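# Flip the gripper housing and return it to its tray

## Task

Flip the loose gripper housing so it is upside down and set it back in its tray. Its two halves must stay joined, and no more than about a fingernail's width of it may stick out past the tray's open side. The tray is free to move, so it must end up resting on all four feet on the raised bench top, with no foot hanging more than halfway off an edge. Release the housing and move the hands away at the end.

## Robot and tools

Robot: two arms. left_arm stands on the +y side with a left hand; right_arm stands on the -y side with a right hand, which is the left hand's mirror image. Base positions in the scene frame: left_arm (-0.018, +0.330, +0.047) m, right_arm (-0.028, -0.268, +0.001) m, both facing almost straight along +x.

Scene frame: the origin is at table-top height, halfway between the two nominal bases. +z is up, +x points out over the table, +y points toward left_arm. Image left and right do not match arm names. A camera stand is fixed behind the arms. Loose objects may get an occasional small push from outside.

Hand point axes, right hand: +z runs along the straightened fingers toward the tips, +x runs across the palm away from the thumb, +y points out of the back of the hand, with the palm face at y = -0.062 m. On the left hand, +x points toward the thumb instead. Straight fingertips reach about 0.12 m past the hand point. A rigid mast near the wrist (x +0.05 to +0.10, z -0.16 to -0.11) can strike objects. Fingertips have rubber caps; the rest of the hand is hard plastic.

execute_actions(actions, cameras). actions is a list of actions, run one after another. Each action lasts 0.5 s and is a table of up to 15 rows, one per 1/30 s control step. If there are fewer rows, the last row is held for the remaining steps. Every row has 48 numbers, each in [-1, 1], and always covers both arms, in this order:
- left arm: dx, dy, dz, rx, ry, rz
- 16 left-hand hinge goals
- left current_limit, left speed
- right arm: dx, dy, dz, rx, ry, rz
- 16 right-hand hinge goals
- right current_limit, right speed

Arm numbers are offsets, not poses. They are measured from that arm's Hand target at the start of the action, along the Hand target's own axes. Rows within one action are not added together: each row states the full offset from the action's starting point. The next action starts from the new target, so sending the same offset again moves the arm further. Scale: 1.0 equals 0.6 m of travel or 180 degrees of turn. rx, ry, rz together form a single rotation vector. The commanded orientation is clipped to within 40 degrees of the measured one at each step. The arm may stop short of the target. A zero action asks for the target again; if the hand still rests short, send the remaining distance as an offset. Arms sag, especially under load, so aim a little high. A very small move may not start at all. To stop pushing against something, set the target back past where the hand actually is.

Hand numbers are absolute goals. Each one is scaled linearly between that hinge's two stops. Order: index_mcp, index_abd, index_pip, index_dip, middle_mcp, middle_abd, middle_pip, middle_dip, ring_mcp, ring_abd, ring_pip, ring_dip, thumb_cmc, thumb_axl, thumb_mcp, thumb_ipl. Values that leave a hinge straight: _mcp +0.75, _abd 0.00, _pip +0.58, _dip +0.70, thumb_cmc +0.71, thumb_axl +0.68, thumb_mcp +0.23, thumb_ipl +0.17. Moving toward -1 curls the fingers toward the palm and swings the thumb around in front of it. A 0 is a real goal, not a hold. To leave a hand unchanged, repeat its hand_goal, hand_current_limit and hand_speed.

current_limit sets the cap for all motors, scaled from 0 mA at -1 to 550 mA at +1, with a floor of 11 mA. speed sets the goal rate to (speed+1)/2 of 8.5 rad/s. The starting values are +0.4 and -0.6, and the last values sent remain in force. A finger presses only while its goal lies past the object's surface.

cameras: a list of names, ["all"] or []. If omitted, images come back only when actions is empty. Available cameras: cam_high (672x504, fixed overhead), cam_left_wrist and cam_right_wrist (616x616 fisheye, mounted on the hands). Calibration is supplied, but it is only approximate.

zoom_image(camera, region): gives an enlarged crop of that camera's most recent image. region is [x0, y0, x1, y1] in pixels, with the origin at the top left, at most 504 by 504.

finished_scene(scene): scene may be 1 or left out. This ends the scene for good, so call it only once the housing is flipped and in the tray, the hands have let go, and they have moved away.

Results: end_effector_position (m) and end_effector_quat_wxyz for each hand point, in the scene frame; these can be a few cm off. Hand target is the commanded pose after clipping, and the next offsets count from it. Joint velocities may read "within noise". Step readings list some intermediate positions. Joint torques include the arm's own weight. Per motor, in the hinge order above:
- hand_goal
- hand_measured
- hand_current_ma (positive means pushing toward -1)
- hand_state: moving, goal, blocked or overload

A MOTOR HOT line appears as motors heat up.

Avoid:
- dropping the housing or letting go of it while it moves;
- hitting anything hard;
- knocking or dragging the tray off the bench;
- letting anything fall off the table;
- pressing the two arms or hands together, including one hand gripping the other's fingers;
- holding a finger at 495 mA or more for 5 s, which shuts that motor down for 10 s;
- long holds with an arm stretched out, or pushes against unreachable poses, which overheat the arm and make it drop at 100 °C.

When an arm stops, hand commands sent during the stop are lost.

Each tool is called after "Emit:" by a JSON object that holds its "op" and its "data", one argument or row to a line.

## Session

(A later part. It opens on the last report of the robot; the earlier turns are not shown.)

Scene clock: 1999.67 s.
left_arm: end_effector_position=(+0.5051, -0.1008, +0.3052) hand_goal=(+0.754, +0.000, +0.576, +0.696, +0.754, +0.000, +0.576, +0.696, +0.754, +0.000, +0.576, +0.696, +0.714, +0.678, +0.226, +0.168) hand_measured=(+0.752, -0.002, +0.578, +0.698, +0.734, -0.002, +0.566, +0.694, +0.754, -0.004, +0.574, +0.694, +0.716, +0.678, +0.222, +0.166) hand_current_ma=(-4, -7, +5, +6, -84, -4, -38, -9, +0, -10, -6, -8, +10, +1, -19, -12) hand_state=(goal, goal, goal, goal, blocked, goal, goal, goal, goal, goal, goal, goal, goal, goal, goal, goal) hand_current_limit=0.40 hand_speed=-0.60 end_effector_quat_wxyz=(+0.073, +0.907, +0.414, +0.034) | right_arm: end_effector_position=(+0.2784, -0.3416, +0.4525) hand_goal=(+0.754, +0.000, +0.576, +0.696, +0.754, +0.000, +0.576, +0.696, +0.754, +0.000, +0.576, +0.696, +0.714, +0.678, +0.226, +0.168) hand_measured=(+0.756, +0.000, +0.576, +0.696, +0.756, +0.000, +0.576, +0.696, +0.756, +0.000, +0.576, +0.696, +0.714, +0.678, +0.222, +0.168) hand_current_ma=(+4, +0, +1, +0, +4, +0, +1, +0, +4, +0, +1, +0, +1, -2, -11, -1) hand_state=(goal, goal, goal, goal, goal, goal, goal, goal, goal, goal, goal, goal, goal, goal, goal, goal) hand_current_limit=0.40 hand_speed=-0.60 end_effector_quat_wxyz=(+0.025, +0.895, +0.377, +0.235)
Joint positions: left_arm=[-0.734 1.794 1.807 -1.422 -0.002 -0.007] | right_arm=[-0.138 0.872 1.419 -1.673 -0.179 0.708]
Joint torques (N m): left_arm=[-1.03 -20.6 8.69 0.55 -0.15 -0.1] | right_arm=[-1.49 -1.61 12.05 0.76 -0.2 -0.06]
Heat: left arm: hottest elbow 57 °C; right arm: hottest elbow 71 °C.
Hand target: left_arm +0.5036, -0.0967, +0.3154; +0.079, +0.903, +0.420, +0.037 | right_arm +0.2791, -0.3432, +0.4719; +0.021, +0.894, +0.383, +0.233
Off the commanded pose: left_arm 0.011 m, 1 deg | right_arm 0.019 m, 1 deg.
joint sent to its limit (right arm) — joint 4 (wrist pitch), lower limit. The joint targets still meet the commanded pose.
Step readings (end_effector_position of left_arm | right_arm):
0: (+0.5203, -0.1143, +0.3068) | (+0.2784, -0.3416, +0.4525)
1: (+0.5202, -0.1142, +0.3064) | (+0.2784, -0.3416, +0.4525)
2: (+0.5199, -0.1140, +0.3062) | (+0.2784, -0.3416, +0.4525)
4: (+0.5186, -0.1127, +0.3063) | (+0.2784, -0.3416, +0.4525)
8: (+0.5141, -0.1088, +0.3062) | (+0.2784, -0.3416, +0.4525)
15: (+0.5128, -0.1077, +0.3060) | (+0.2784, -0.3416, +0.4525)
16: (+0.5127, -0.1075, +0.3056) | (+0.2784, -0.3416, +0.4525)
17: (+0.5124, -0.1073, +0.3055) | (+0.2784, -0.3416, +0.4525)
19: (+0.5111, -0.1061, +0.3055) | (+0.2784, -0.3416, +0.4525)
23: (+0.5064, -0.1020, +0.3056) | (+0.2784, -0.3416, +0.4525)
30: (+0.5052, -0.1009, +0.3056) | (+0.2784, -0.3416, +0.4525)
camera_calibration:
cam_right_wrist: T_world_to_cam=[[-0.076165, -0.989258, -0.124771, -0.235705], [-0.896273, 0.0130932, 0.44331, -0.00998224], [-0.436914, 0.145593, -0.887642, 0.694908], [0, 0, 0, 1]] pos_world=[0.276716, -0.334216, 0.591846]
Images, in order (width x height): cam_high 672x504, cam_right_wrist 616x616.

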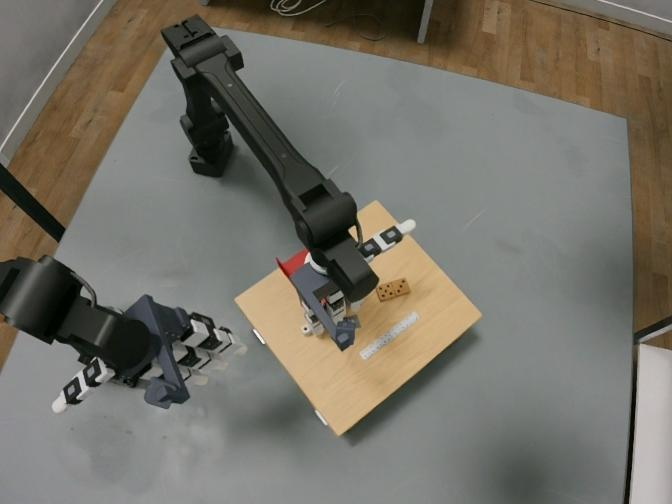

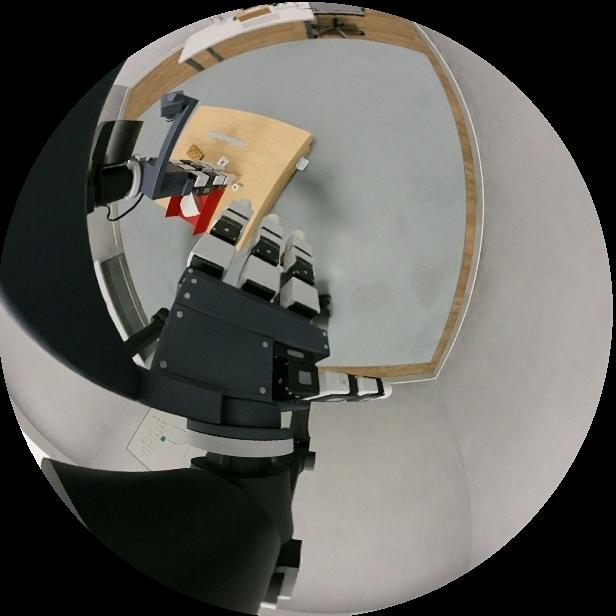

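Emit:
{"op": "execute_actions", "data": {
  "actions": [
    [[0,0.0197,0.0035,0,0,0,0.754,0,0.576,0.696,0.754,0,0.576,0.696,0.754,0,0.576,0.696,0.714,0.678,0.226,0.168,0.4,-0.6,0,0,0,0,0,0,0.754,0,0.576,0.696,0.754,0,0.576,0.696,0.754,0,0.576,0.696,0.714,0.678,0.226,0.168,0.4,-0.6]],
    [[0,0.0116,-0.0656,0,0,0,0.754,0,0.576,0.696,0.754,0,0.576,0.696,0.754,0,0.576,0.696,0.714,0.678,0.226,0.168,0.4,-0.6,0,0,0,0,0,0,0.754,0,0.576,0.696,0.754,0,0.576,0.696,0.754,0,0.576,0.696,0.714,0.678,0.226,0.168,0.4,-0.6]],
    [[0,0.0116,-0.0656,0,0,0,0.754,0,0.576,0.696,0.754,0,0.576,0.696,0.2,0,0,0,0.714,0.678,0.226,0.168,0.4,-0.6,0,0,0,0,0,0,0.754,0,0.576,0.696,0.754,0,0.576,0.696,0.754,0,0.576,0.696,0.714,0.678,0.226,0.168,0.4,-0.6]],
    [[-0.0167,-0.041,-0.0072,0,0,0,0.754,0,0.576,0.696,0.754,0,0.576,0.696,-0.35,0,-0.6,-0.5,0.714,0.678,0.226,0.168,0.4,-0.6,0,0,0,0,0,0,0.754,0,0.576,0.696,0.754,0,0.576,0.696,0.754,0,0.576,0.696,0.714,0.678,0.226,0.168,0.4,-0.6]],
    [[-0.0167,-0.041,-0.0072,0,0,0,0.754,0,0.576,0.696,0.754,0,0.576,0.696,-0.35,0,-0.6,-0.5,0.714,0.678,0.226,0.168,0.4,-0.6,0,0,0,0,0,0,0.754,0,0.576,0.696,0.754,0,0.576,0.696,0.754,0,0.576,0.696,0.714,0.678,0.226,0.168,0.4,-0.6]]
  ],
  "cameras": ["all"]
}}

Emit:
{"op": "zoom_image", "data": {
  "camera": "cam_left_wrist",
  "region": [220, 150, 400, 330]
}}

Emit:
{"op": "zoom_image", "data": {
  "camera": "cam_right_wrist",
  "region": [130, 130, 260, 260]
}}

Emit:
{"op": "zoom_image", "data": {
  "camera": "cam_high",
  "region": [250, 220, 370, 340]
}}

Scene clock: 2025.93 s.
left_arm: end_effector_position=(+0.4621, -0.0872, +0.3869) hand_goal=(+0.754, +0.000, +0.576, +0.696, +0.754, +0.000, +0.576, +0.696, -0.350, +0.000, -0.600, -0.500, +0.714, +0.678, +0.226, +0.168) hand_measured=(+0.752, -0.002, +0.578, +0.698, +0.752, -0.002, +0.572, +0.694, -0.332, -0.004, -0.596, -0.498, +0.716, +0.678, +0.222, +0.166) hand_current_ma=(-7, -7, +4, +6, -6, -4, -10, -9, +74, -9, +13, +7, +9, +1, -19, -12) hand_state=(goal, goal, goal, goal, goal, goal, goal, goal, goal, goal, goal, goal, goal, goal, goal, goal) hand_current_limit=0.40 hand_speed=-0.60 end_effector_quat_wxyz=(+0.069, +0.907, +0.414, +0.032) | right_arm: end_effector_position=(+0.2784, -0.3416, +0.4525) hand_goal=(+0.754, +0.000, +0.576, +0.696, +0.754, +0.000, +0.576, +0.696, +0.754, +0.000, +0.576, +0.696, +0.714, +0.678, +0.226, +0.168) hand_measured=(+0.756, +0.000, +0.576, +0.696, +0.756, +0.000, +0.576, +0.696, +0.756, +0.000, +0.576, +0.696, +0.714, +0.678, +0.222, +0.168) hand_current_ma=(+4, +0, +1, +0, +4, +0, +1, +0, +4, +0, +1, +0, +1, -2, -11, -1) hand_state=(goal, goal, goal, goal, goal, goal, goal, goal, goal, goal, goal, goal, goal, goal, goal, goal) hand_current_limit=0.40 hand_speed=-0.60 end_effector_quat_wxyz=(+0.025, +0.895, +0.377, +0.235)
Joint positions: left_arm=[-0.769 1.708 1.908 -1.619 -0.007 -0.043] | right_arm=[-0.138 0.872 1.419 -1.673 -0.179 0.708]
Joint torques (N m): left_arm=[-1.03 -17.32 8.9 1.01 -0.21 -0.14] | right_arm=[-1.26 -1.38 12.04 0.91 -0.21 -0.07]
Heat: left arm: hottest elbow 55 °C; right arm: hottest elbow 71 °C.
Hand target: left_arm +0.4616, -0.0877, +0.3955; +0.079, +0.903, +0.420, +0.037 | right_arm +0.2791, -0.3432, +0.4719; +0.021, +0.894, +0.383, +0.233
Off the commanded pose: left_arm 0.008 m, 2 deg | right_arm 0.019 m, 1 deg.
joint sent to its limit (right arm) — joint 4 (wrist pitch), lower limit. The joint targets still meet the commanded pose.
Step readings (end_effector_position of left_arm | right_arm):
0: (+0.5051, -0.1008, +0.3052) | (+0.2784, -0.3416, +0.4525)
1: (+0.5051, -0.1008, +0.3052) | (+0.2784, -0.3416, +0.4525)
2: (+0.5051, -0.1008, +0.3052) | (+0.2784, -0.3416, +0.4525)
4: (+0.5051, -0.1008, +0.3052) | (+0.2784, -0.3416, +0.4525)
8: (+0.5051, -0.1008, +0.3052) | (+0.2784, -0.3416, +0.4525)
15: (+0.5051, -0.1008, +0.3052) | (+0.2784, -0.3416, +0.4525)
16: (+0.5051, -0.1008, +0.3055) | (+0.2784, -0.3416, +0.4525)
17: (+0.5045, -0.1003, +0.3067) | (+0.2784, -0.3416, +0.4525)
19: (+0.5031, -0.0990, +0.3108) | (+0.2784, -0.3416, +0.4525)
23: (+0.5031, -0.0990, +0.3282) | (+0.2784, -0.3416, +0.4525)
30: (+0.5039, -0.0998, +0.3427) | (+0.2784, -0.3416, +0.4525)
31: (+0.5035, -0.0994, +0.3430) | (+0.2784, -0.3416, +0.4525)
32: (+0.5027, -0.0987, +0.3437) | (+0.2784, -0.3416, +0.4525)
34: (+0.5019, -0.0980, +0.3481) | (+0.2784, -0.3416, +0.4525)
38: (+0.5033, -0.0993, +0.3683) | (+0.2784, -0.3416, +0.4525)
45: (+0.5040, -0.0998, +0.3896) | (+0.2784, -0.3416, +0.4525)
46: (+0.5038, -0.0997, +0.3896) | (+0.2784, -0.3416, +0.4525)
47: (+0.5038, -0.0996, +0.3896) | (+0.2784, -0.3416, +0.4525)
49: (+0.5025, -0.0991, +0.3874) | (+0.2784, -0.3416, +0.4525)
53: (+0.4952, -0.0960, +0.3790) | (+0.2784, -0.3416, +0.4525)
60: (+0.4913, -0.0949, +0.3789) | (+0.2784, -0.3416, +0.4525)
61: (+0.4909, -0.0949, +0.3792) | (+0.2784, -0.3416, +0.4525)
62: (+0.4896, -0.0948, +0.3794) | (+0.2784, -0.3416, +0.4525)
64: (+0.4833, -0.0914, +0.3771) | (+0.2784, -0.3416, +0.4525)
68: (+0.4690, -0.0863, +0.3766) | (+0.2784, -0.3416, +0.4525)
75: (+0.4624, -0.0879, +0.3884) | (+0.2784, -0.3416, +0.4525)
camera_calibration:
cam_left_wrist: T_world_to_cam=[[-0.989456, -0.136184, -0.0493119, 0.427093], [-0.132961, 0.719039, 0.682133, -0.191895], [-0.0574384, 0.681496, -0.729564, 0.490928], [0, 0, 0, 1]] pos_world=[0.425273, -0.138422, 0.510122]
cam_right_wrist: T_world_to_cam=[[-0.076165, -0.989258, -0.124771, -0.235705], [-0.896273, 0.0130932, 0.44331, -0.00998224], [-0.436914, 0.145593, -0.887642, 0.694908], [0, 0, 0, 1]] pos_world=[0.276716, -0.334216, 0.591846]

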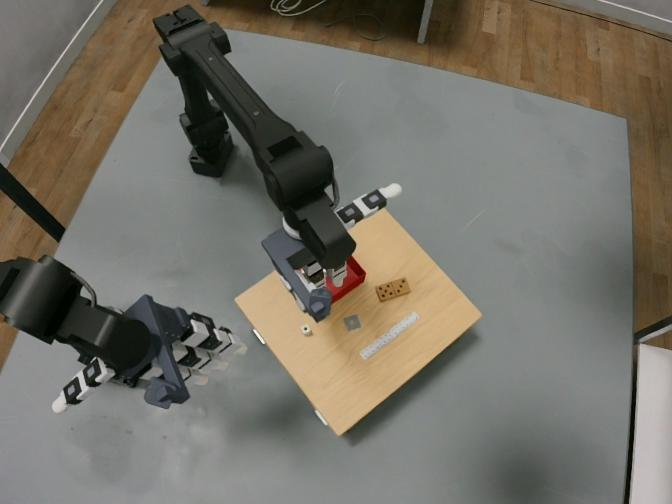

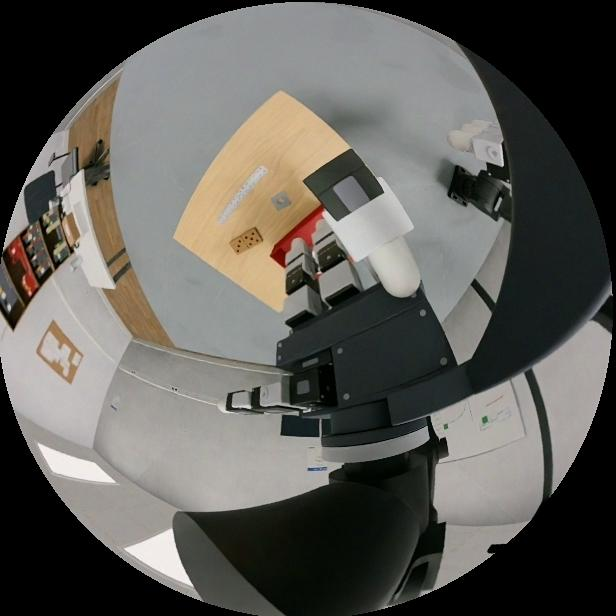

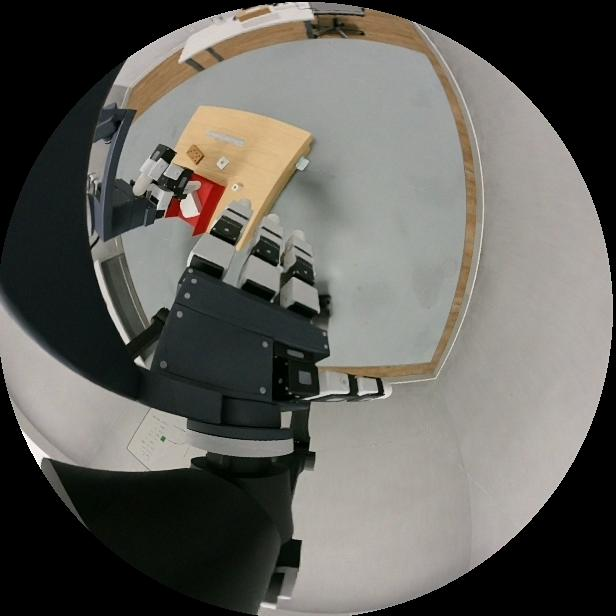

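Scaled by 2.800 from the camera's 616x616 image, which has a finer 880x880 frame.

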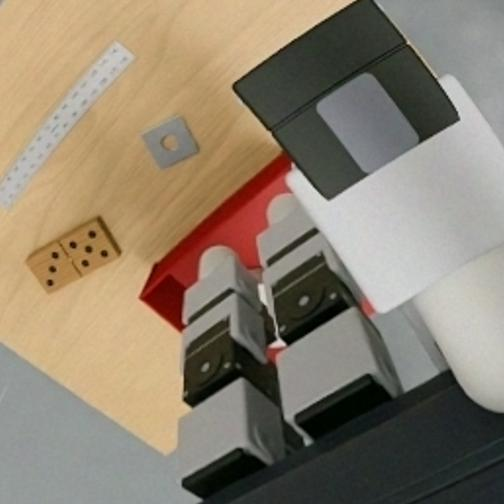

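Scaled by 3.877 from the camera's 616x616 image, which has a finer 880x880 frame.

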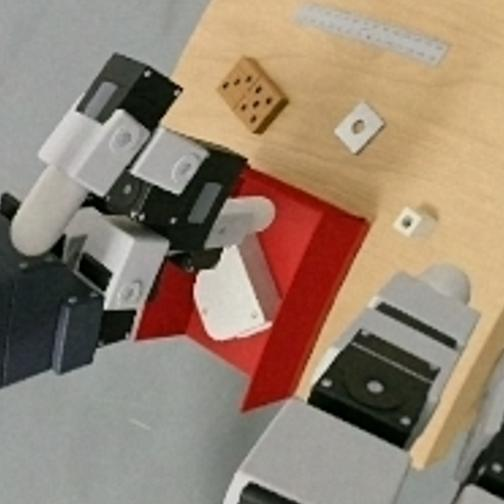

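Scaled by 4.200 from the camera's 672x504 image, which has a finer 960x720 frame.

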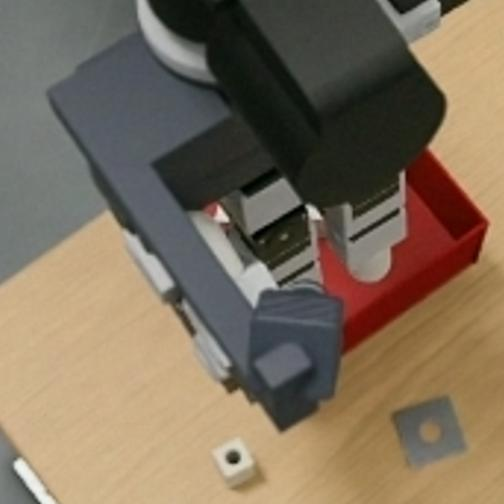

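Emit:
{"op": "execute_actions", "data": {
  "actions": [
    [[0.0367,-0.0132,-0.0023,0,0,0,0.754,0,0.576,0.696,0.754,0,0.576,0.696,-0.33,0,-0.6,-0.5,0.714,0.678,0.226,0.168,0.4,-0.6,0,0,0,0,0,0,0.754,0,0.576,0.696,0.754,0,0.576,0.696,0.754,0,0.576,0.696,0.714,0.678,0.226,0.168,0.4,-0.6]],
    [[0,-0.0116,0.0656,0,0,0,0.754,0,0.576,0.696,0.754,0,0.576,0.696,-0.33,0,-0.6,-0.5,0.714,0.678,0.226,0.168,0.4,-0.6,0,0,0,0,0,0,0.754,0,0.576,0.696,0.754,0,0.576,0.696,0.754,0,0.576,0.696,0.714,0.678,0.226,0.168,0.4,-0.6]]
  ],
  "cameras": ["all"]
}}

Emit:
{"op": "zoom_image", "data": {
  "camera": "cam_left_wrist",
  "region": [220, 150, 400, 330]
}}

Emit:
{"op": "zoom_image", "data": {
  "camera": "cam_right_wrist",
  "region": [130, 130, 260, 260]
}}

Emit:
{"op": "zoom_image", "data": {
  "camera": "cam_high",
  "region": [250, 220, 370, 340]
}}

Scene clock: 2058.60 s.
left_arm: end_effector_position=(+0.4687, -0.0637, +0.3463) hand_goal=(+0.754, +0.000, +0.576, +0.696, +0.754, +0.000, +0.576, +0.696, -0.330, +0.000, -0.600, -0.500, +0.714, +0.678, +0.226, +0.168) hand_measured=(+0.752, -0.002, +0.578, +0.698, +0.752, -0.002, +0.572, +0.694, -0.324, -0.004, -0.596, -0.498, +0.716, +0.678, +0.222, +0.166) hand_current_ma=(-6, -7, +4, +6, -6, -4, -10, -9, +24, -9, +13, +7, +9, +1, -19, -12) hand_state=(goal, goal, goal, goal, goal, goal, goal, goal, goal, goal, goal, goal, goal, goal, goal, goal) hand_current_limit=0.40 hand_speed=-0.60 end_effector_quat_wxyz=(+0.067, +0.901, +0.427, +0.033) | right_arm: end_effector_position=(+0.2784, -0.3416, +0.4525) hand_goal=(+0.754, +0.000, +0.576, +0.696, +0.754, +0.000, +0.576, +0.696, +0.754, +0.000, +0.576, +0.696, +0.714, +0.678, +0.226, +0.168) hand_measured=(+0.756, +0.000, +0.576, +0.696, +0.756, +0.000, +0.576, +0.696, +0.756, +0.000, +0.576, +0.696, +0.714, +0.678, +0.222, +0.168) hand_current_ma=(+4, +0, +1, +0, +4, +0, +1, +0, +4, +0, +1, +0, +1, -2, -11, -1) hand_state=(goal, goal, goal, goal, goal, goal, goal, goal, goal, goal, goal, goal, goal, goal, goal, goal) hand_current_limit=0.40 hand_speed=-0.60 end_effector_quat_wxyz=(+0.025, +0.895, +0.377, +0.235)
Joint positions: left_arm=[-0.733 1.664 1.744 -1.501 -0.006 -0.035] | right_arm=[-0.138 0.872 1.419 -1.673 -0.179 0.708]
Joint torques (N m): left_arm=[-0.79 -16.09 9.24 1.11 0.04 0.22] | right_arm=[-1.32 -1.67 12 0.85 -0.23 -0.08]
Heat: left arm: hottest elbow 54 °C; right arm: hottest elbow 72 °C.
Hand target: left_arm +0.4696, -0.0657, +0.3554; +0.079, +0.903, +0.420, +0.037 | right_arm +0.2791, -0.3432, +0.4719; +0.021, +0.894, +0.383, +0.233
Off the commanded pose: left_arm 0.009 m, 2 deg | right_arm 0.019 m, 1 deg.
joint sent to its limit (right arm) — joint 4 (wrist pitch), lower limit. The joint targets still meet the commanded pose.
Step readings (end_effector_position of left_arm | right_arm):
0: (+0.4621, -0.0872, +0.3869) | (+0.2784, -0.3416, +0.4525)
1: (+0.4621, -0.0871, +0.3866) | (+0.2784, -0.3416, +0.4525)
2: (+0.4621, -0.0868, +0.3861) | (+0.2784, -0.3416, +0.4525)
4: (+0.4621, -0.0841, +0.3841) | (+0.2784, -0.3416, +0.4525)
8: (+0.4653, -0.0740, +0.3801) | (+0.2784, -0.3416, +0.4525)
15: (+0.4713, -0.0655, +0.3818) | (+0.2784, -0.3416, +0.4525)
16: (+0.4712, -0.0655, +0.3814) | (+0.2784, -0.3416, +0.4525)
17: (+0.4715, -0.0658, +0.3802) | (+0.2784, -0.3416, +0.4525)
19: (+0.4703, -0.0650, +0.3737) | (+0.2784, -0.3416, +0.4525)
23: (+0.4676, -0.0626, +0.3540) | (+0.2784, -0.3416, +0.4525)
30: (+0.4683, -0.0633, +0.3460) | (+0.2784, -0.3416, +0.4525)
camera_calibration:
cam_left_wrist: T_world_to_cam=[[-0.985343, -0.163572, -0.0484038, 0.430766], [-0.152092, 0.71393, 0.683499, -0.172024], [-0.0772444, 0.680843, -0.728344, 0.454445], [0, 0, 0, 1]] pos_world=[0.433392, -0.116132, 0.469421]
cam_right_wrist: T_world_to_cam=[[-0.076165, -0.989258, -0.124771, -0.235705], [-0.896273, 0.0130932, 0.44331, -0.00998224], [-0.436914, 0.145593, -0.887642, 0.694908], [0, 0, 0, 1]] pos_world=[0.276716, -0.334216, 0.591846]

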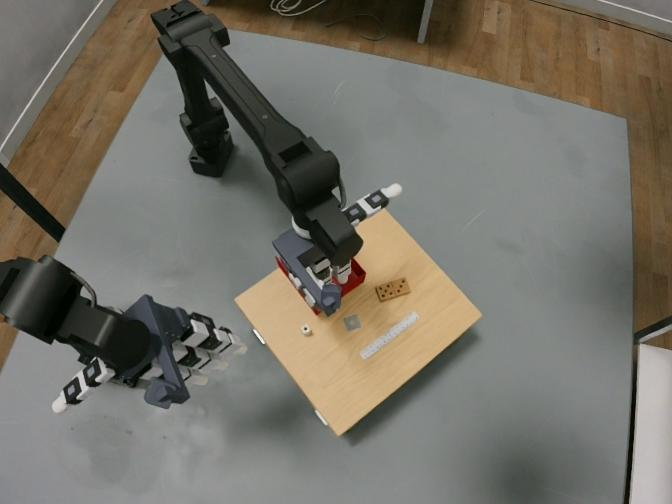

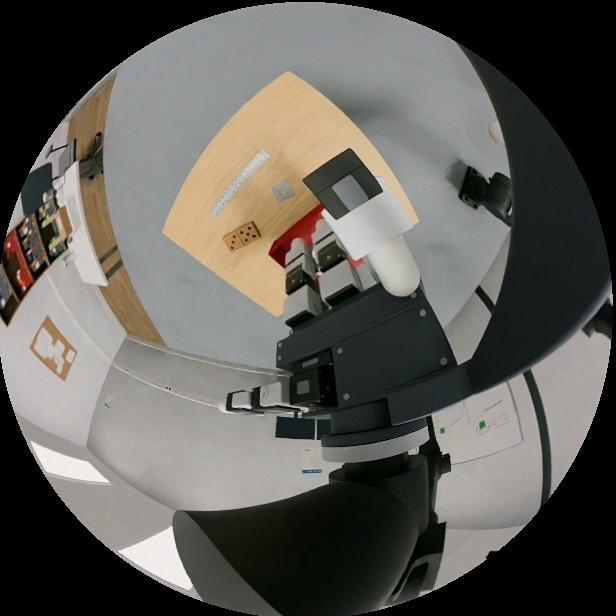

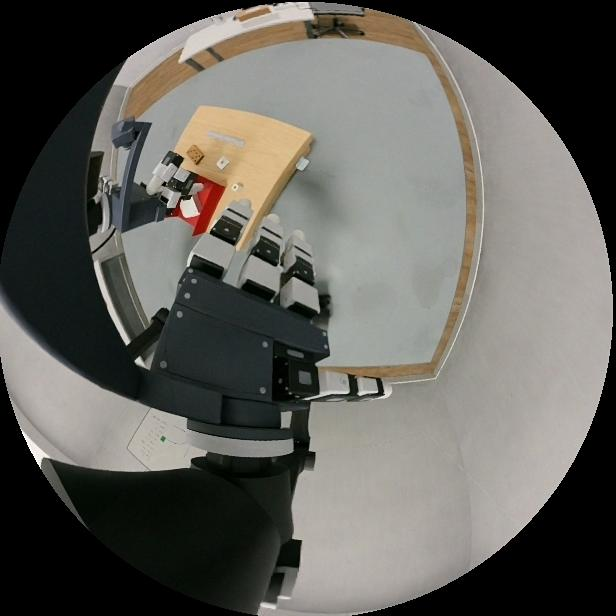

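Scaled by 2.800 from the camera's 616x616 image, which has a finer 880x880 frame.

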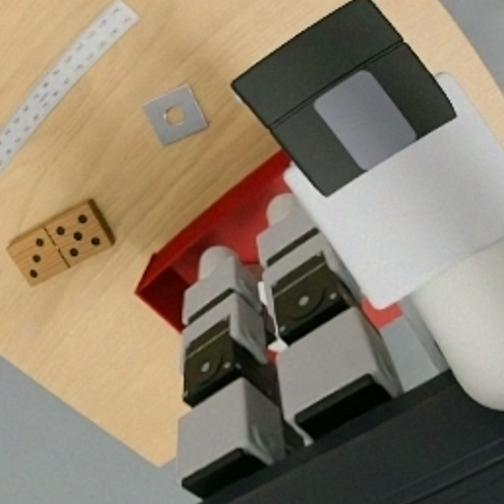

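Scaled by 3.877 from the camera's 616x616 image, which has a finer 880x880 frame.

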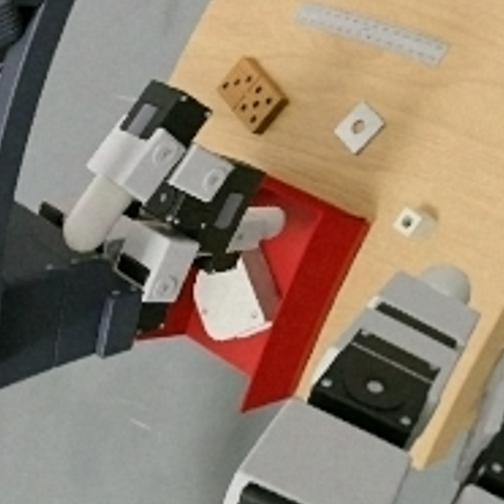

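Scaled by 4.200 from the camera's 672x504 image, which has a finer 960x720 frame.

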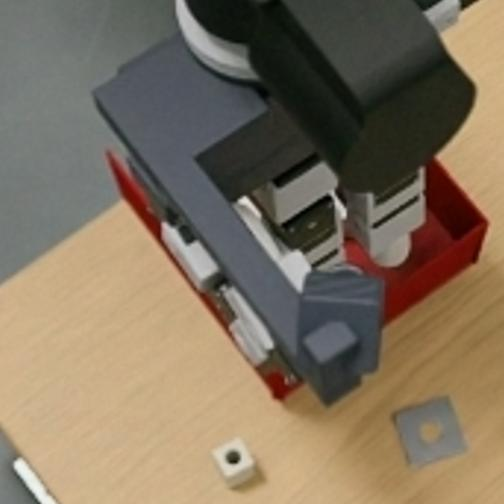

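Emit:
{"op": "execute_actions", "data": {
  "actions": [
    [[0,-0.0087,0.0492,0,0,0,0.754,0,0.576,0.696,0.754,0,0.576,0.696,-0.33,0,-0.6,-0.5,0.714,0.678,0.226,0.168,0.4,-0.6,0,0,0,0,0,0,0.754,0,0.576,0.696,0.754,0,0.576,0.696,0.754,0,0.576,0.696,0.714,0.678,0.226,0.168,0.4,-0.6]],
    [[0,-0.0044,0.0246,0,0,0,0.754,0,0.576,0.696,0.754,0,0.576,0.696,-0.33,0,-0.6,-0.5,0.714,0.678,0.226,0.168,0.4,-0.6,0,0,0,0,0,0,0.754,0,0.576,0.696,0.754,0,0.576,0.696,0.754,0,0.576,0.696,0.714,0.678,0.226,0.168,0.4,-0.6]]
  ],
  "cameras": ["cam_right_wrist","cam_left_wrist"]
}}

Emit:
{"op": "zoom_image", "data": {
  "camera": "cam_right_wrist",
  "region": [130, 130, 260, 260]
}}

Emit:
{"op": "zoom_image", "data": {
  "camera": "cam_left_wrist",
  "region": [220, 150, 400, 330]
}}

Scene clock: 2074.73 s.
left_arm: end_effector_position=(+0.4682, -0.0632, +0.3042) hand_goal=(+0.754, +0.000, +0.576, +0.696, +0.754, +0.000, +0.576, +0.696, -0.330, +0.000, -0.600, -0.500, +0.714, +0.678, +0.226, +0.168) hand_measured=(+0.752, -0.002, +0.578, +0.698, +0.752, -0.002, +0.572, +0.694, -0.324, -0.004, -0.596, -0.498, +0.716, +0.678, +0.222, +0.166) hand_current_ma=(-6, -7, +4, +6, -5, -4, -10, -9, +24, -9, +13, +7, +9, +1, -19, -12) hand_state=(goal, goal, goal, goal, goal, goal, goal, goal, goal, goal, goal, goal, goal, goal, goal, goal) hand_current_limit=0.40 hand_speed=-0.60 end_effector_quat_wxyz=(+0.070, +0.901, +0.427, +0.034) | right_arm: end_effector_position=(+0.2784, -0.3416, +0.4525) hand_goal=(+0.754, +0.000, +0.576, +0.696, +0.754, +0.000, +0.576, +0.696, +0.754, +0.000, +0.576, +0.696, +0.714, +0.678, +0.226, +0.168) hand_measured=(+0.756, +0.000, +0.576, +0.696, +0.756, +0.000, +0.576, +0.696, +0.756, +0.000, +0.576, +0.696, +0.714, +0.678, +0.222, +0.168) hand_current_ma=(+4, +0, +1, +0, +4, +0, +1, +0, +4, +0, +1, +0, +1, -2, -11, -1) hand_state=(goal, goal, goal, goal, goal, goal, goal, goal, goal, goal, goal, goal, goal, goal, goal, goal) hand_current_limit=0.40 hand_speed=-0.60 end_effector_quat_wxyz=(+0.025, +0.895, +0.377, +0.235)
Joint positions: left_arm=[-0.733 1.656 1.622 -1.382 -0.006 -0.035] | right_arm=[-0.138 0.872 1.419 -1.673 -0.179 0.708]
Joint torques (N m): left_arm=[-1.08 -16.67 8.91 1.17 0.02 0.21] | right_arm=[-1.32 -1.55 11.95 0.83 -0.24 -0.06]
Heat: left arm: hottest elbow 53 °C; right arm: hottest elbow 72 °C.
Hand target: left_arm +0.4696, -0.0656, +0.3104; +0.079, +0.903, +0.420, +0.037 | right_arm +0.2791, -0.3432, +0.4719; +0.021, +0.894, +0.383, +0.233
Off the commanded pose: left_arm 0.007 m, 1 deg | right_arm 0.019 m, 1 deg.
joint sent to its limit (right arm) — joint 4 (wrist pitch), lower limit. The joint targets still meet the commanded pose.
Step readings (end_effector_position of left_arm | right_arm):
0: (+0.4687, -0.0637, +0.3463) | (+0.2784, -0.3416, +0.4525)
1: (+0.4687, -0.0637, +0.3459) | (+0.2784, -0.3416, +0.4525)
2: (+0.4693, -0.0642, +0.3447) | (+0.2784, -0.3416, +0.4525)
4: (+0.4697, -0.0646, +0.3396) | (+0.2784, -0.3416, +0.4525)
8: (+0.4677, -0.0629, +0.3231) | (+0.2784, -0.3416, +0.4525)
15: (+0.4678, -0.0629, +0.3179) | (+0.2784, -0.3416, +0.4525)
16: (+0.4680, -0.0631, +0.3179) | (+0.2784, -0.3416, +0.4525)
17: (+0.4683, -0.0634, +0.3172) | (+0.2784, -0.3416, +0.4525)
19: (+0.4691, -0.0641, +0.3148) | (+0.2784, -0.3416, +0.4525)
23: (+0.4681, -0.0632, +0.3065) | (+0.2784, -0.3416, +0.4525)
30: (+0.4680, -0.0631, +0.3041) | (+0.2784, -0.3416, +0.4525)
camera_calibration:
cam_left_wrist: T_world_to_cam=[[-0.985137, -0.163777, -0.0517987, 0.429237], [-0.154866, 0.716372, 0.680315, -0.141266], [-0.0743127, 0.678225, -0.731087, 0.422772], [0, 0, 0, 1]] pos_world=[0.432397, -0.115236, 0.427422]
cam_right_wrist: T_world_to_cam=[[-0.076165, -0.989258, -0.124771, -0.235705], [-0.896273, 0.0130932, 0.44331, -0.00998224], [-0.436914, 0.145593, -0.887642, 0.694908], [0, 0, 0, 1]] pos_world=[0.276716, -0.334216, 0.591846]
Images, in order (width x height): cam_left_wrist 616x616, cam_right_wrist 616x616.

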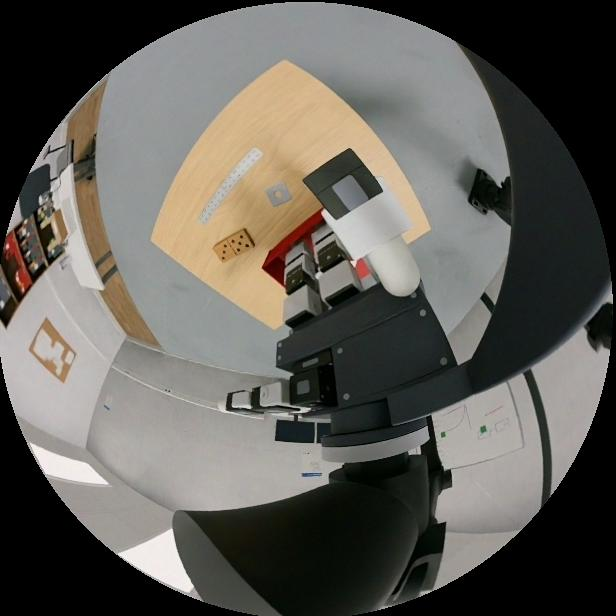

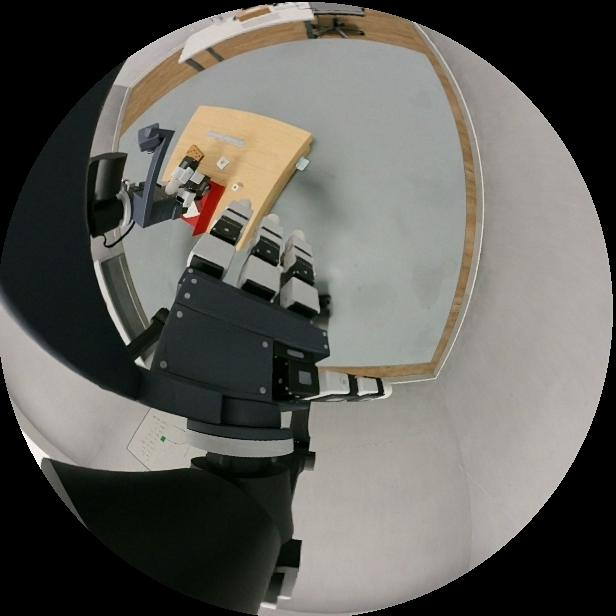

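Scaled by 3.877 from the camera's 616x616 image, which has a finer 880x880 frame.

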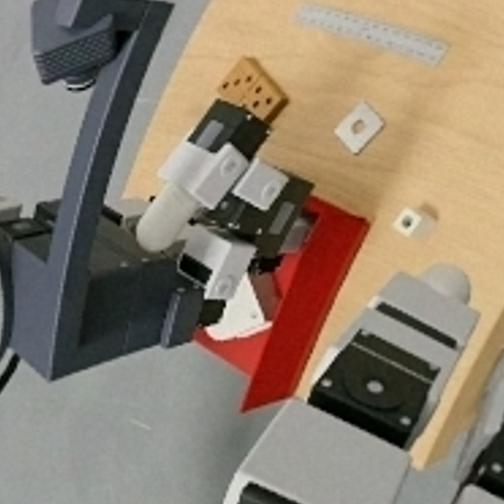

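Scaled by 2.800 from the camera's 616x616 image, which has a finer 880x880 frame.

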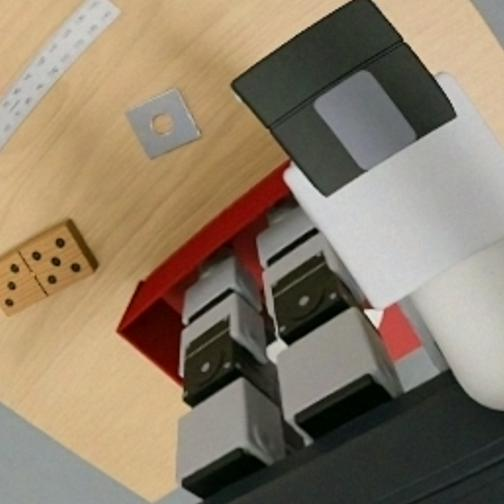

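Emit:
{"op": "execute_actions", "data": {
  "actions": [
    [[0,-0.0014,0.0082,0,0,0,0.754,0,0.576,0.696,0.754,0,0.576,0.696,-0.33,0,-0.6,-0.5,0.714,0.678,0.226,0.168,0.4,-0.6,0,0,0,0,0,0,0.754,0,0.576,0.696,0.754,0,0.576,0.696,0.754,0,0.576,0.696,0.714,0.678,0.226,0.168,0.4,-0.6]],
    [[0,-0.0205,-0.0036,0,0,0,0.754,0,0.576,0.696,0.754,0,0.576,0.696,-0.33,0,-0.6,-0.5,0.714,0.678,0.226,0.168,0.4,-0.6,0,0,0,0,0,0,0.754,0,0.576,0.696,0.754,0,0.576,0.696,0.754,0,0.576,0.696,0.714,0.678,0.226,0.168,0.4,-0.6]],
    [[0,-0.0205,-0.0036,0,0,0,0.754,0,0.576,0.696,0.754,0,0.576,0.696,-0.33,0,-0.6,-0.5,0.714,0.678,0.226,0.168,0.4,-0.6,0,0,0,0,0,0,0.754,0,0.576,0.696,0.754,0,0.576,0.696,0.754,0,0.576,0.696,0.714,0.678,0.226,0.168,0.4,-0.6]],
    [[0,-0.0205,-0.0036,0,0,0,0.754,0,0.576,0.696,0.754,0,0.576,0.696,-0.33,0,-0.6,-0.5,0.714,0.678,0.226,0.168,0.4,-0.6,0,0,0,0,0,0,0.754,0,0.576,0.696,0.754,0,0.576,0.696,0.754,0,0.576,0.696,0.714,0.678,0.226,0.168,0.4,-0.6]]
  ],
  "cameras": ["all"]
}}

Emit:
{"op": "zoom_image", "data": {
  "camera": "cam_right_wrist",
  "region": [130, 130, 260, 260]
}}

Emit:
{"op": "zoom_image", "data": {
  "camera": "cam_high",
  "region": [250, 210, 370, 330]
}}

Scene clock: 2086.33 s.
left_arm: end_effector_position=(+0.4439, -0.0422, +0.3019) hand_goal=(+0.754, +0.000, +0.576, +0.696, +0.754, +0.000, +0.576, +0.696, -0.330, +0.000, -0.600, -0.500, +0.714, +0.678, +0.226, +0.168) hand_measured=(+0.736, -0.002, +0.566, +0.692, +0.746, -0.002, +0.570, +0.694, -0.324, -0.004, -0.596, -0.498, +0.716, +0.678, +0.222, +0.166) hand_current_ma=(-74, -4, -38, -16, -31, -4, -21, -9, +24, -9, +13, +7, +8, +1, -19, -12) hand_state=(goal, goal, goal, goal, goal, goal, goal, goal, goal, goal, goal, goal, goal, goal, goal, goal) hand_current_limit=0.40 hand_speed=-0.60 end_effector_quat_wxyz=(+0.076, +0.901, +0.425, +0.037) | right_arm: end_effector_position=(+0.2784, -0.3416, +0.4525) hand_goal=(+0.754, +0.000, +0.576, +0.696, +0.754, +0.000, +0.576, +0.696, +0.754, +0.000, +0.576, +0.696, +0.714, +0.678, +0.226, +0.168) hand_measured=(+0.756, +0.000, +0.576, +0.696, +0.756, +0.000, +0.576, +0.696, +0.756, +0.000, +0.576, +0.696, +0.714, +0.678, +0.222, +0.168) hand_current_ma=(+4, +0, +1, +0, +4, +0, +1, +0, +4, +0, +1, +0, +1, -2, -11, -1) hand_state=(goal, goal, goal, goal, goal, goal, goal, goal, goal, goal, goal, goal, goal, goal, goal, goal) hand_current_limit=0.40 hand_speed=-0.60 end_effector_quat_wxyz=(+0.025, +0.895, +0.377, +0.235)
Joint positions: left_arm=[-0.733 1.563 1.498 -1.337 -0.006 -0.032] | right_arm=[-0.138 0.872 1.419 -1.673 -0.179 0.708]
Joint torques (N m): left_arm=[-0.97 -15.56 8.65 0.7 0.01 0.19] | right_arm=[-0.97 -1.44 12 0.88 -0.23 -0.05]
Heat: left arm: hottest elbow 54 °C; right arm: hottest elbow 72 °C.
Hand target: left_arm +0.4409, -0.0415, +0.3053; +0.079, +0.903, +0.420, +0.037 | right_arm +0.2791, -0.3432, +0.4719; +0.021, +0.894, +0.383, +0.233
Off the commanded pose: left_arm 0.004 m, 1 deg | right_arm 0.019 m, 1 deg.
joint sent to its limit (right arm) — joint 4 (wrist pitch), lower limit. The joint targets still meet the commanded pose.
Step readings (end_effector_position of left_arm | right_arm):
0: (+0.4682, -0.0632, +0.3042) | (+0.2784, -0.3416, +0.4525)
1: (+0.4682, -0.0632, +0.3042) | (+0.2784, -0.3416, +0.4525)
2: (+0.4683, -0.0634, +0.3042) | (+0.2784, -0.3416, +0.4525)
4: (+0.4687, -0.0637, +0.3038) | (+0.2784, -0.3416, +0.4525)
8: (+0.4689, -0.0639, +0.3032) | (+0.2784, -0.3416, +0.4525)
15: (+0.4691, -0.0641, +0.3033) | (+0.2784, -0.3416, +0.4525)
16: (+0.4691, -0.0640, +0.3030) | (+0.2784, -0.3416, +0.4525)
17: (+0.4687, -0.0637, +0.3026) | (+0.2784, -0.3416, +0.4525)
19: (+0.4669, -0.0621, +0.3029) | (+0.2784, -0.3416, +0.4525)
23: (+0.4629, -0.0588, +0.3027) | (+0.2784, -0.3416, +0.4525)
30: (+0.4622, -0.0582, +0.3024) | (+0.2784, -0.3416, +0.4525)
31: (+0.4621, -0.0581, +0.3023) | (+0.2784, -0.3416, +0.4525)
32: (+0.4618, -0.0578, +0.3023) | (+0.2784, -0.3416, +0.4525)
34: (+0.4598, -0.0561, +0.3026) | (+0.2784, -0.3416, +0.4525)
38: (+0.4543, -0.0513, +0.3024) | (+0.2784, -0.3416, +0.4525)
45: (+0.4531, -0.0502, +0.3021) | (+0.2784, -0.3416, +0.4525)
46: (+0.4530, -0.0501, +0.3022) | (+0.2784, -0.3416, +0.4525)
47: (+0.4527, -0.0499, +0.3019) | (+0.2784, -0.3416, +0.4525)
49: (+0.4508, -0.0483, +0.3023) | (+0.2784, -0.3416, +0.4525)
53: (+0.4452, -0.0434, +0.3020) | (+0.2784, -0.3416, +0.4525)
60: (+0.4439, -0.0422, +0.3019) | (+0.2784, -0.3416, +0.4525)
camera_calibration:
cam_left_wrist: T_world_to_cam=[[-0.984928, -0.161733, -0.0613066, 0.411511], [-0.160549, 0.723029, 0.671902, -0.153159], [-0.064342, 0.671618, -0.738098, 0.40237], [0, 0, 0, 1]] pos_world=[0.406608, -0.0929459, 0.425125]
cam_right_wrist: T_world_to_cam=[[-0.076165, -0.989258, -0.124771, -0.235705], [-0.896273, 0.0130932, 0.44331, -0.00998224], [-0.436914, 0.145593, -0.887642, 0.694908], [0, 0, 0, 1]] pos_world=[0.276716, -0.334216, 0.591846]

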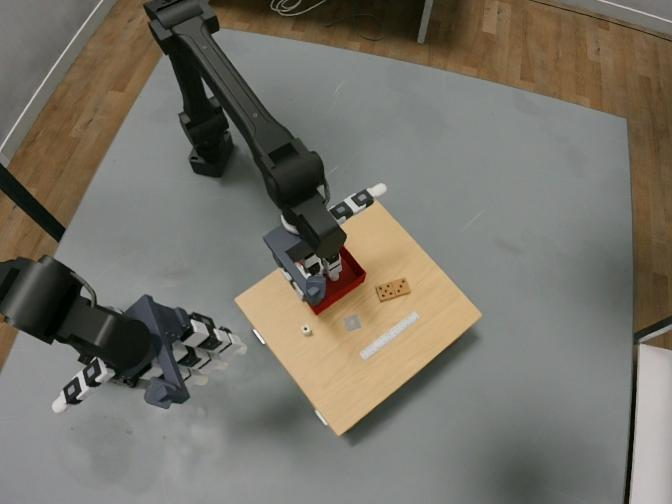

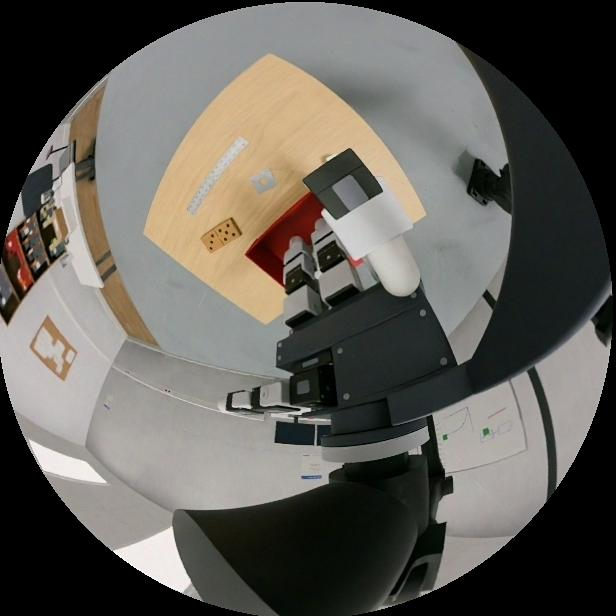

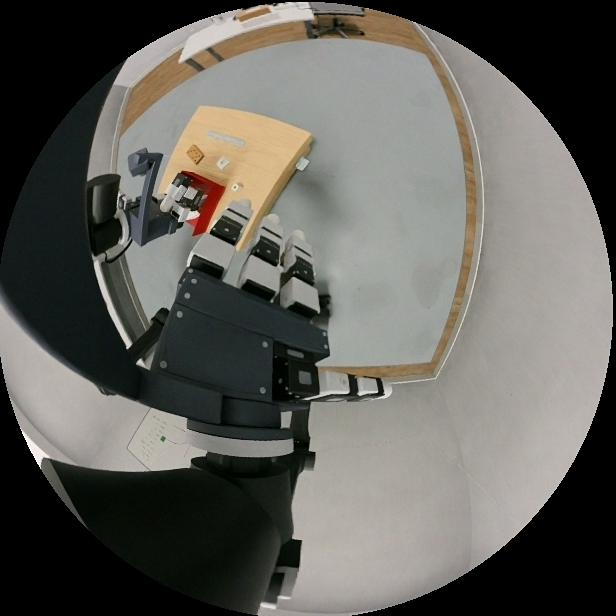

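Scaled by 3.877 from the camera's 616x616 image, which has a finer 880x880 frame.

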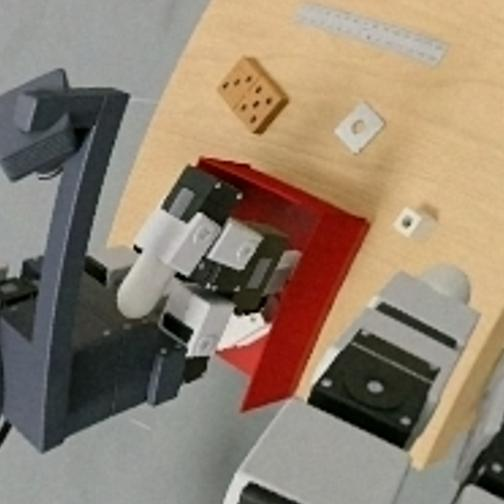

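Scaled by 4.200 from the camera's 672x504 image, which has a finer 960x720 frame.

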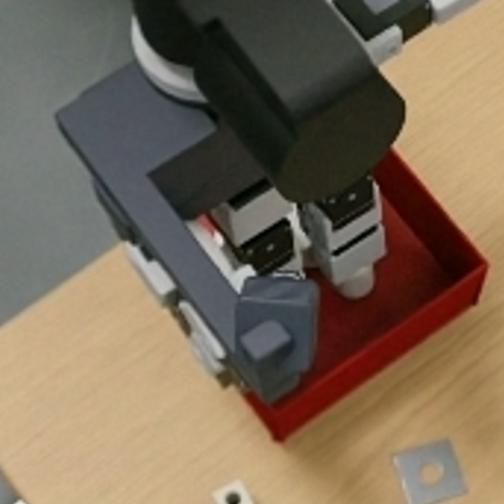

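Emit:
{"op": "execute_actions", "data": {
  "actions": [
    [[0,-0.0205,-0.0036,0,0,0,0.754,0,0.576,0.696,0.754,0,0.576,0.696,-0.33,0,-0.6,-0.5,0.714,0.678,0.226,0.168,0.4,-0.6,0,0,0,0,0,0,0.754,0,0.576,0.696,0.754,0,0.576,0.696,0.754,0,0.576,0.696,0.714,0.678,0.226,0.168,0.4,-0.6]],
    [[0,-0.0205,-0.0036,0,0,0,0.754,0,0.576,0.696,0.754,0,0.576,0.696,-0.33,0,-0.6,-0.5,0.714,0.678,0.226,0.168,0.4,-0.6,0,0,0,0,0,0,0.754,0,0.576,0.696,0.754,0,0.576,0.696,0.754,0,0.576,0.696,0.714,0.678,0.226,0.168,0.4,-0.6]],
    [[0,-0.0205,-0.0036,0,0,0,0.754,0,0.576,0.696,0.754,0,0.576,0.696,-0.33,0,-0.6,-0.5,0.714,0.678,0.226,0.168,0.4,-0.6,0,0,0,0,0,0,0.754,0,0.576,0.696,0.754,0,0.576,0.696,0.754,0,0.576,0.696,0.714,0.678,0.226,0.168,0.4,-0.6]]
  ],
  "cameras": ["cam_high","cam_right_wrist"]
}}

Emit:
{"op": "zoom_image", "data": {
  "camera": "cam_right_wrist",
  "region": [130, 140, 250, 260]
}}

Emit:
{"op": "zoom_image", "data": {
  "camera": "cam_high",
  "region": [250, 210, 370, 330]
}}

Scene clock: 2097.57 s.
left_arm: end_effector_position=(+0.4159, -0.0176, +0.3012) hand_goal=(+0.754, +0.000, +0.576, +0.696, +0.754, +0.000, +0.576, +0.696, -0.330, +0.000, -0.600, -0.500, +0.714, +0.678, +0.226, +0.168) hand_measured=(+0.740, -0.002, +0.566, +0.690, +0.750, -0.002, +0.572, +0.694, -0.324, -0.004, -0.596, -0.498, +0.716, +0.678, +0.222, +0.166) hand_current_ma=(-52, -4, -36, -18, -13, -4, -16, -9, +24, -9, +12, +7, +8, +1, -19, -12) hand_state=(goal, goal, goal, goal, goal, goal, goal, goal, goal, goal, goal, goal, goal, goal, goal, goal) hand_current_limit=0.40 hand_speed=-0.60 end_effector_quat_wxyz=(+0.076, +0.901, +0.425, +0.037) | right_arm: end_effector_position=(+0.2784, -0.3416, +0.4525) hand_goal=(+0.754, +0.000, +0.576, +0.696, +0.754, +0.000, +0.576, +0.696, +0.754, +0.000, +0.576, +0.696, +0.714, +0.678, +0.226, +0.168) hand_measured=(+0.756, +0.000, +0.576, +0.696, +0.756, +0.000, +0.576, +0.696, +0.756, +0.000, +0.576, +0.696, +0.714, +0.678, +0.222, +0.168) hand_current_ma=(+4, +0, +1, +0, +4, +0, +1, +0, +4, +0, +1, +0, +1, -2, -11, -1) hand_state=(goal, goal, goal, goal, goal, goal, goal, goal, goal, goal, goal, goal, goal, goal, goal, goal) hand_current_limit=0.40 hand_speed=-0.60 end_effector_quat_wxyz=(+0.025, +0.895, +0.377, +0.235)
Joint positions: left_arm=[-0.733 1.466 1.388 -1.323 -0.006 -0.032] | right_arm=[-0.138 0.872 1.419 -1.673 -0.179 0.708]
Joint torques (N m): left_arm=[-1.38 -13.51 8.94 0.61 0.01 0.16] | right_arm=[-1.67 -1.32 11.95 0.87 -0.21 -0.08]
Heat: left arm: hottest elbow 54 °C; right arm: hottest elbow 72 °C.
Hand target: left_arm +0.4124, -0.0174, +0.3054; +0.079, +0.903, +0.420, +0.037 | right_arm +0.2791, -0.3432, +0.4719; +0.021, +0.894, +0.383, +0.233
Off the commanded pose: left_arm 0.006 m, 1 deg | right_arm 0.019 m, 1 deg.
joint sent to its limit (right arm) — joint 4 (wrist pitch), lower limit. The joint targets still meet the commanded pose.
Step readings (end_effector_position of left_arm | right_arm):
0: (+0.4439, -0.0422, +0.3019) | (+0.2784, -0.3416, +0.4525)
1: (+0.4438, -0.0421, +0.3017) | (+0.2784, -0.3416, +0.4525)
2: (+0.4434, -0.0418, +0.3016) | (+0.2784, -0.3416, +0.4525)
4: (+0.4417, -0.0403, +0.3019) | (+0.2784, -0.3416, +0.4525)
8: (+0.4360, -0.0353, +0.3018) | (+0.2784, -0.3416, +0.4525)
15: (+0.4347, -0.0341, +0.3017) | (+0.2784, -0.3416, +0.4525)
16: (+0.4345, -0.0339, +0.3015) | (+0.2784, -0.3416, +0.4525)
17: (+0.4341, -0.0336, +0.3012) | (+0.2784, -0.3416, +0.4525)
19: (+0.4323, -0.0320, +0.3014) | (+0.2784, -0.3416, +0.4525)
23: (+0.4267, -0.0271, +0.3014) | (+0.2784, -0.3416, +0.4525)
30: (+0.4253, -0.0258, +0.3014) | (+0.2784, -0.3416, +0.4525)
31: (+0.4252, -0.0258, +0.3013) | (+0.2784, -0.3416, +0.4525)
32: (+0.4248, -0.0253, +0.3009) | (+0.2784, -0.3416, +0.4525)
34: (+0.4229, -0.0237, +0.3010) | (+0.2784, -0.3416, +0.4525)
38: (+0.4173, -0.0188, +0.3012) | (+0.2784, -0.3416, +0.4525)
45: (+0.4159, -0.0176, +0.3012) | (+0.2784, -0.3416, +0.4525)
camera_calibration:
cam_right_wrist: T_world_to_cam=[[-0.076165, -0.989258, -0.124771, -0.235705], [-0.896273, 0.0130932, 0.44331, -0.00998224], [-0.436914, 0.145593, -0.887642, 0.694908], [0, 0, 0, 1]] pos_world=[0.276716, -0.334216, 0.591846]
Images, in order (width x height): cam_high 672x504, cam_right_wrist 616x616.

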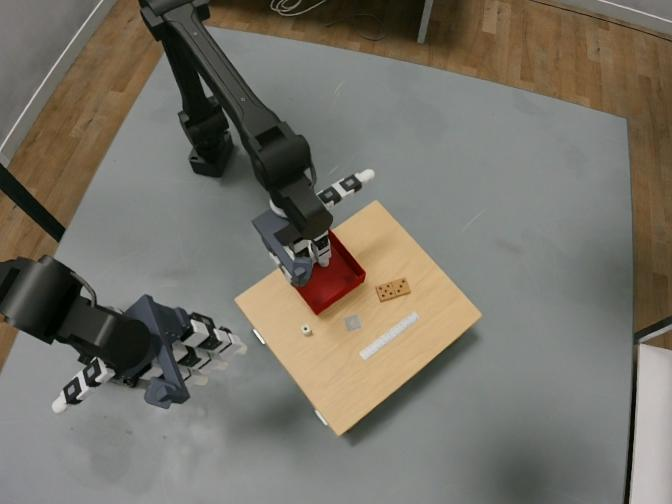

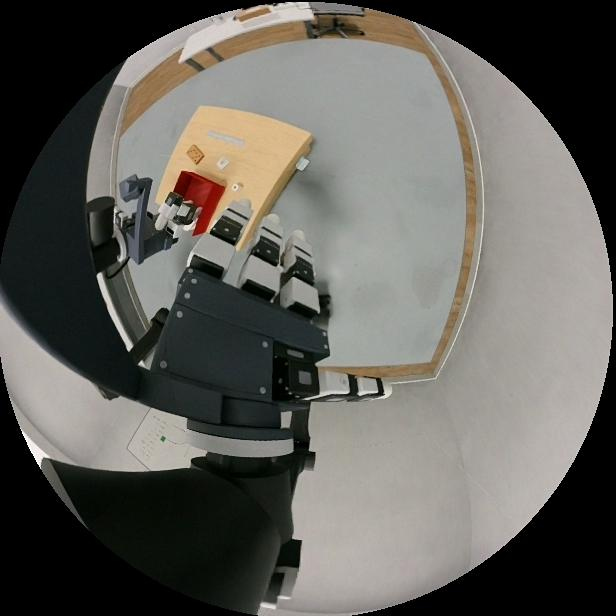

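Scaled by 4.200 from the camera's 616x616 image, which has a finer 880x880 frame.

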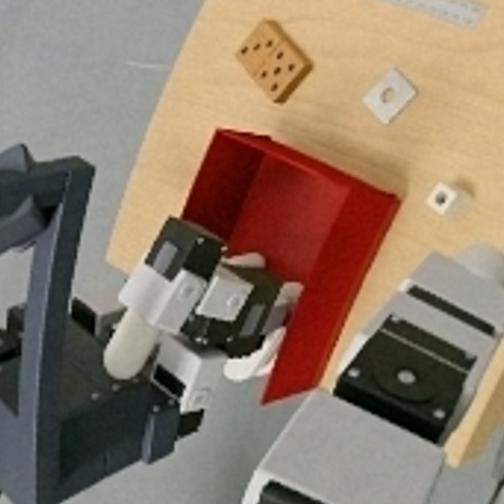

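Scaled by 4.200 from the camera's 672x504 image, which has a finer 960x720 frame.

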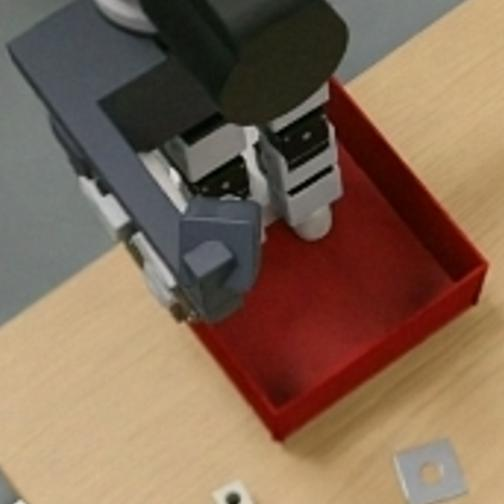

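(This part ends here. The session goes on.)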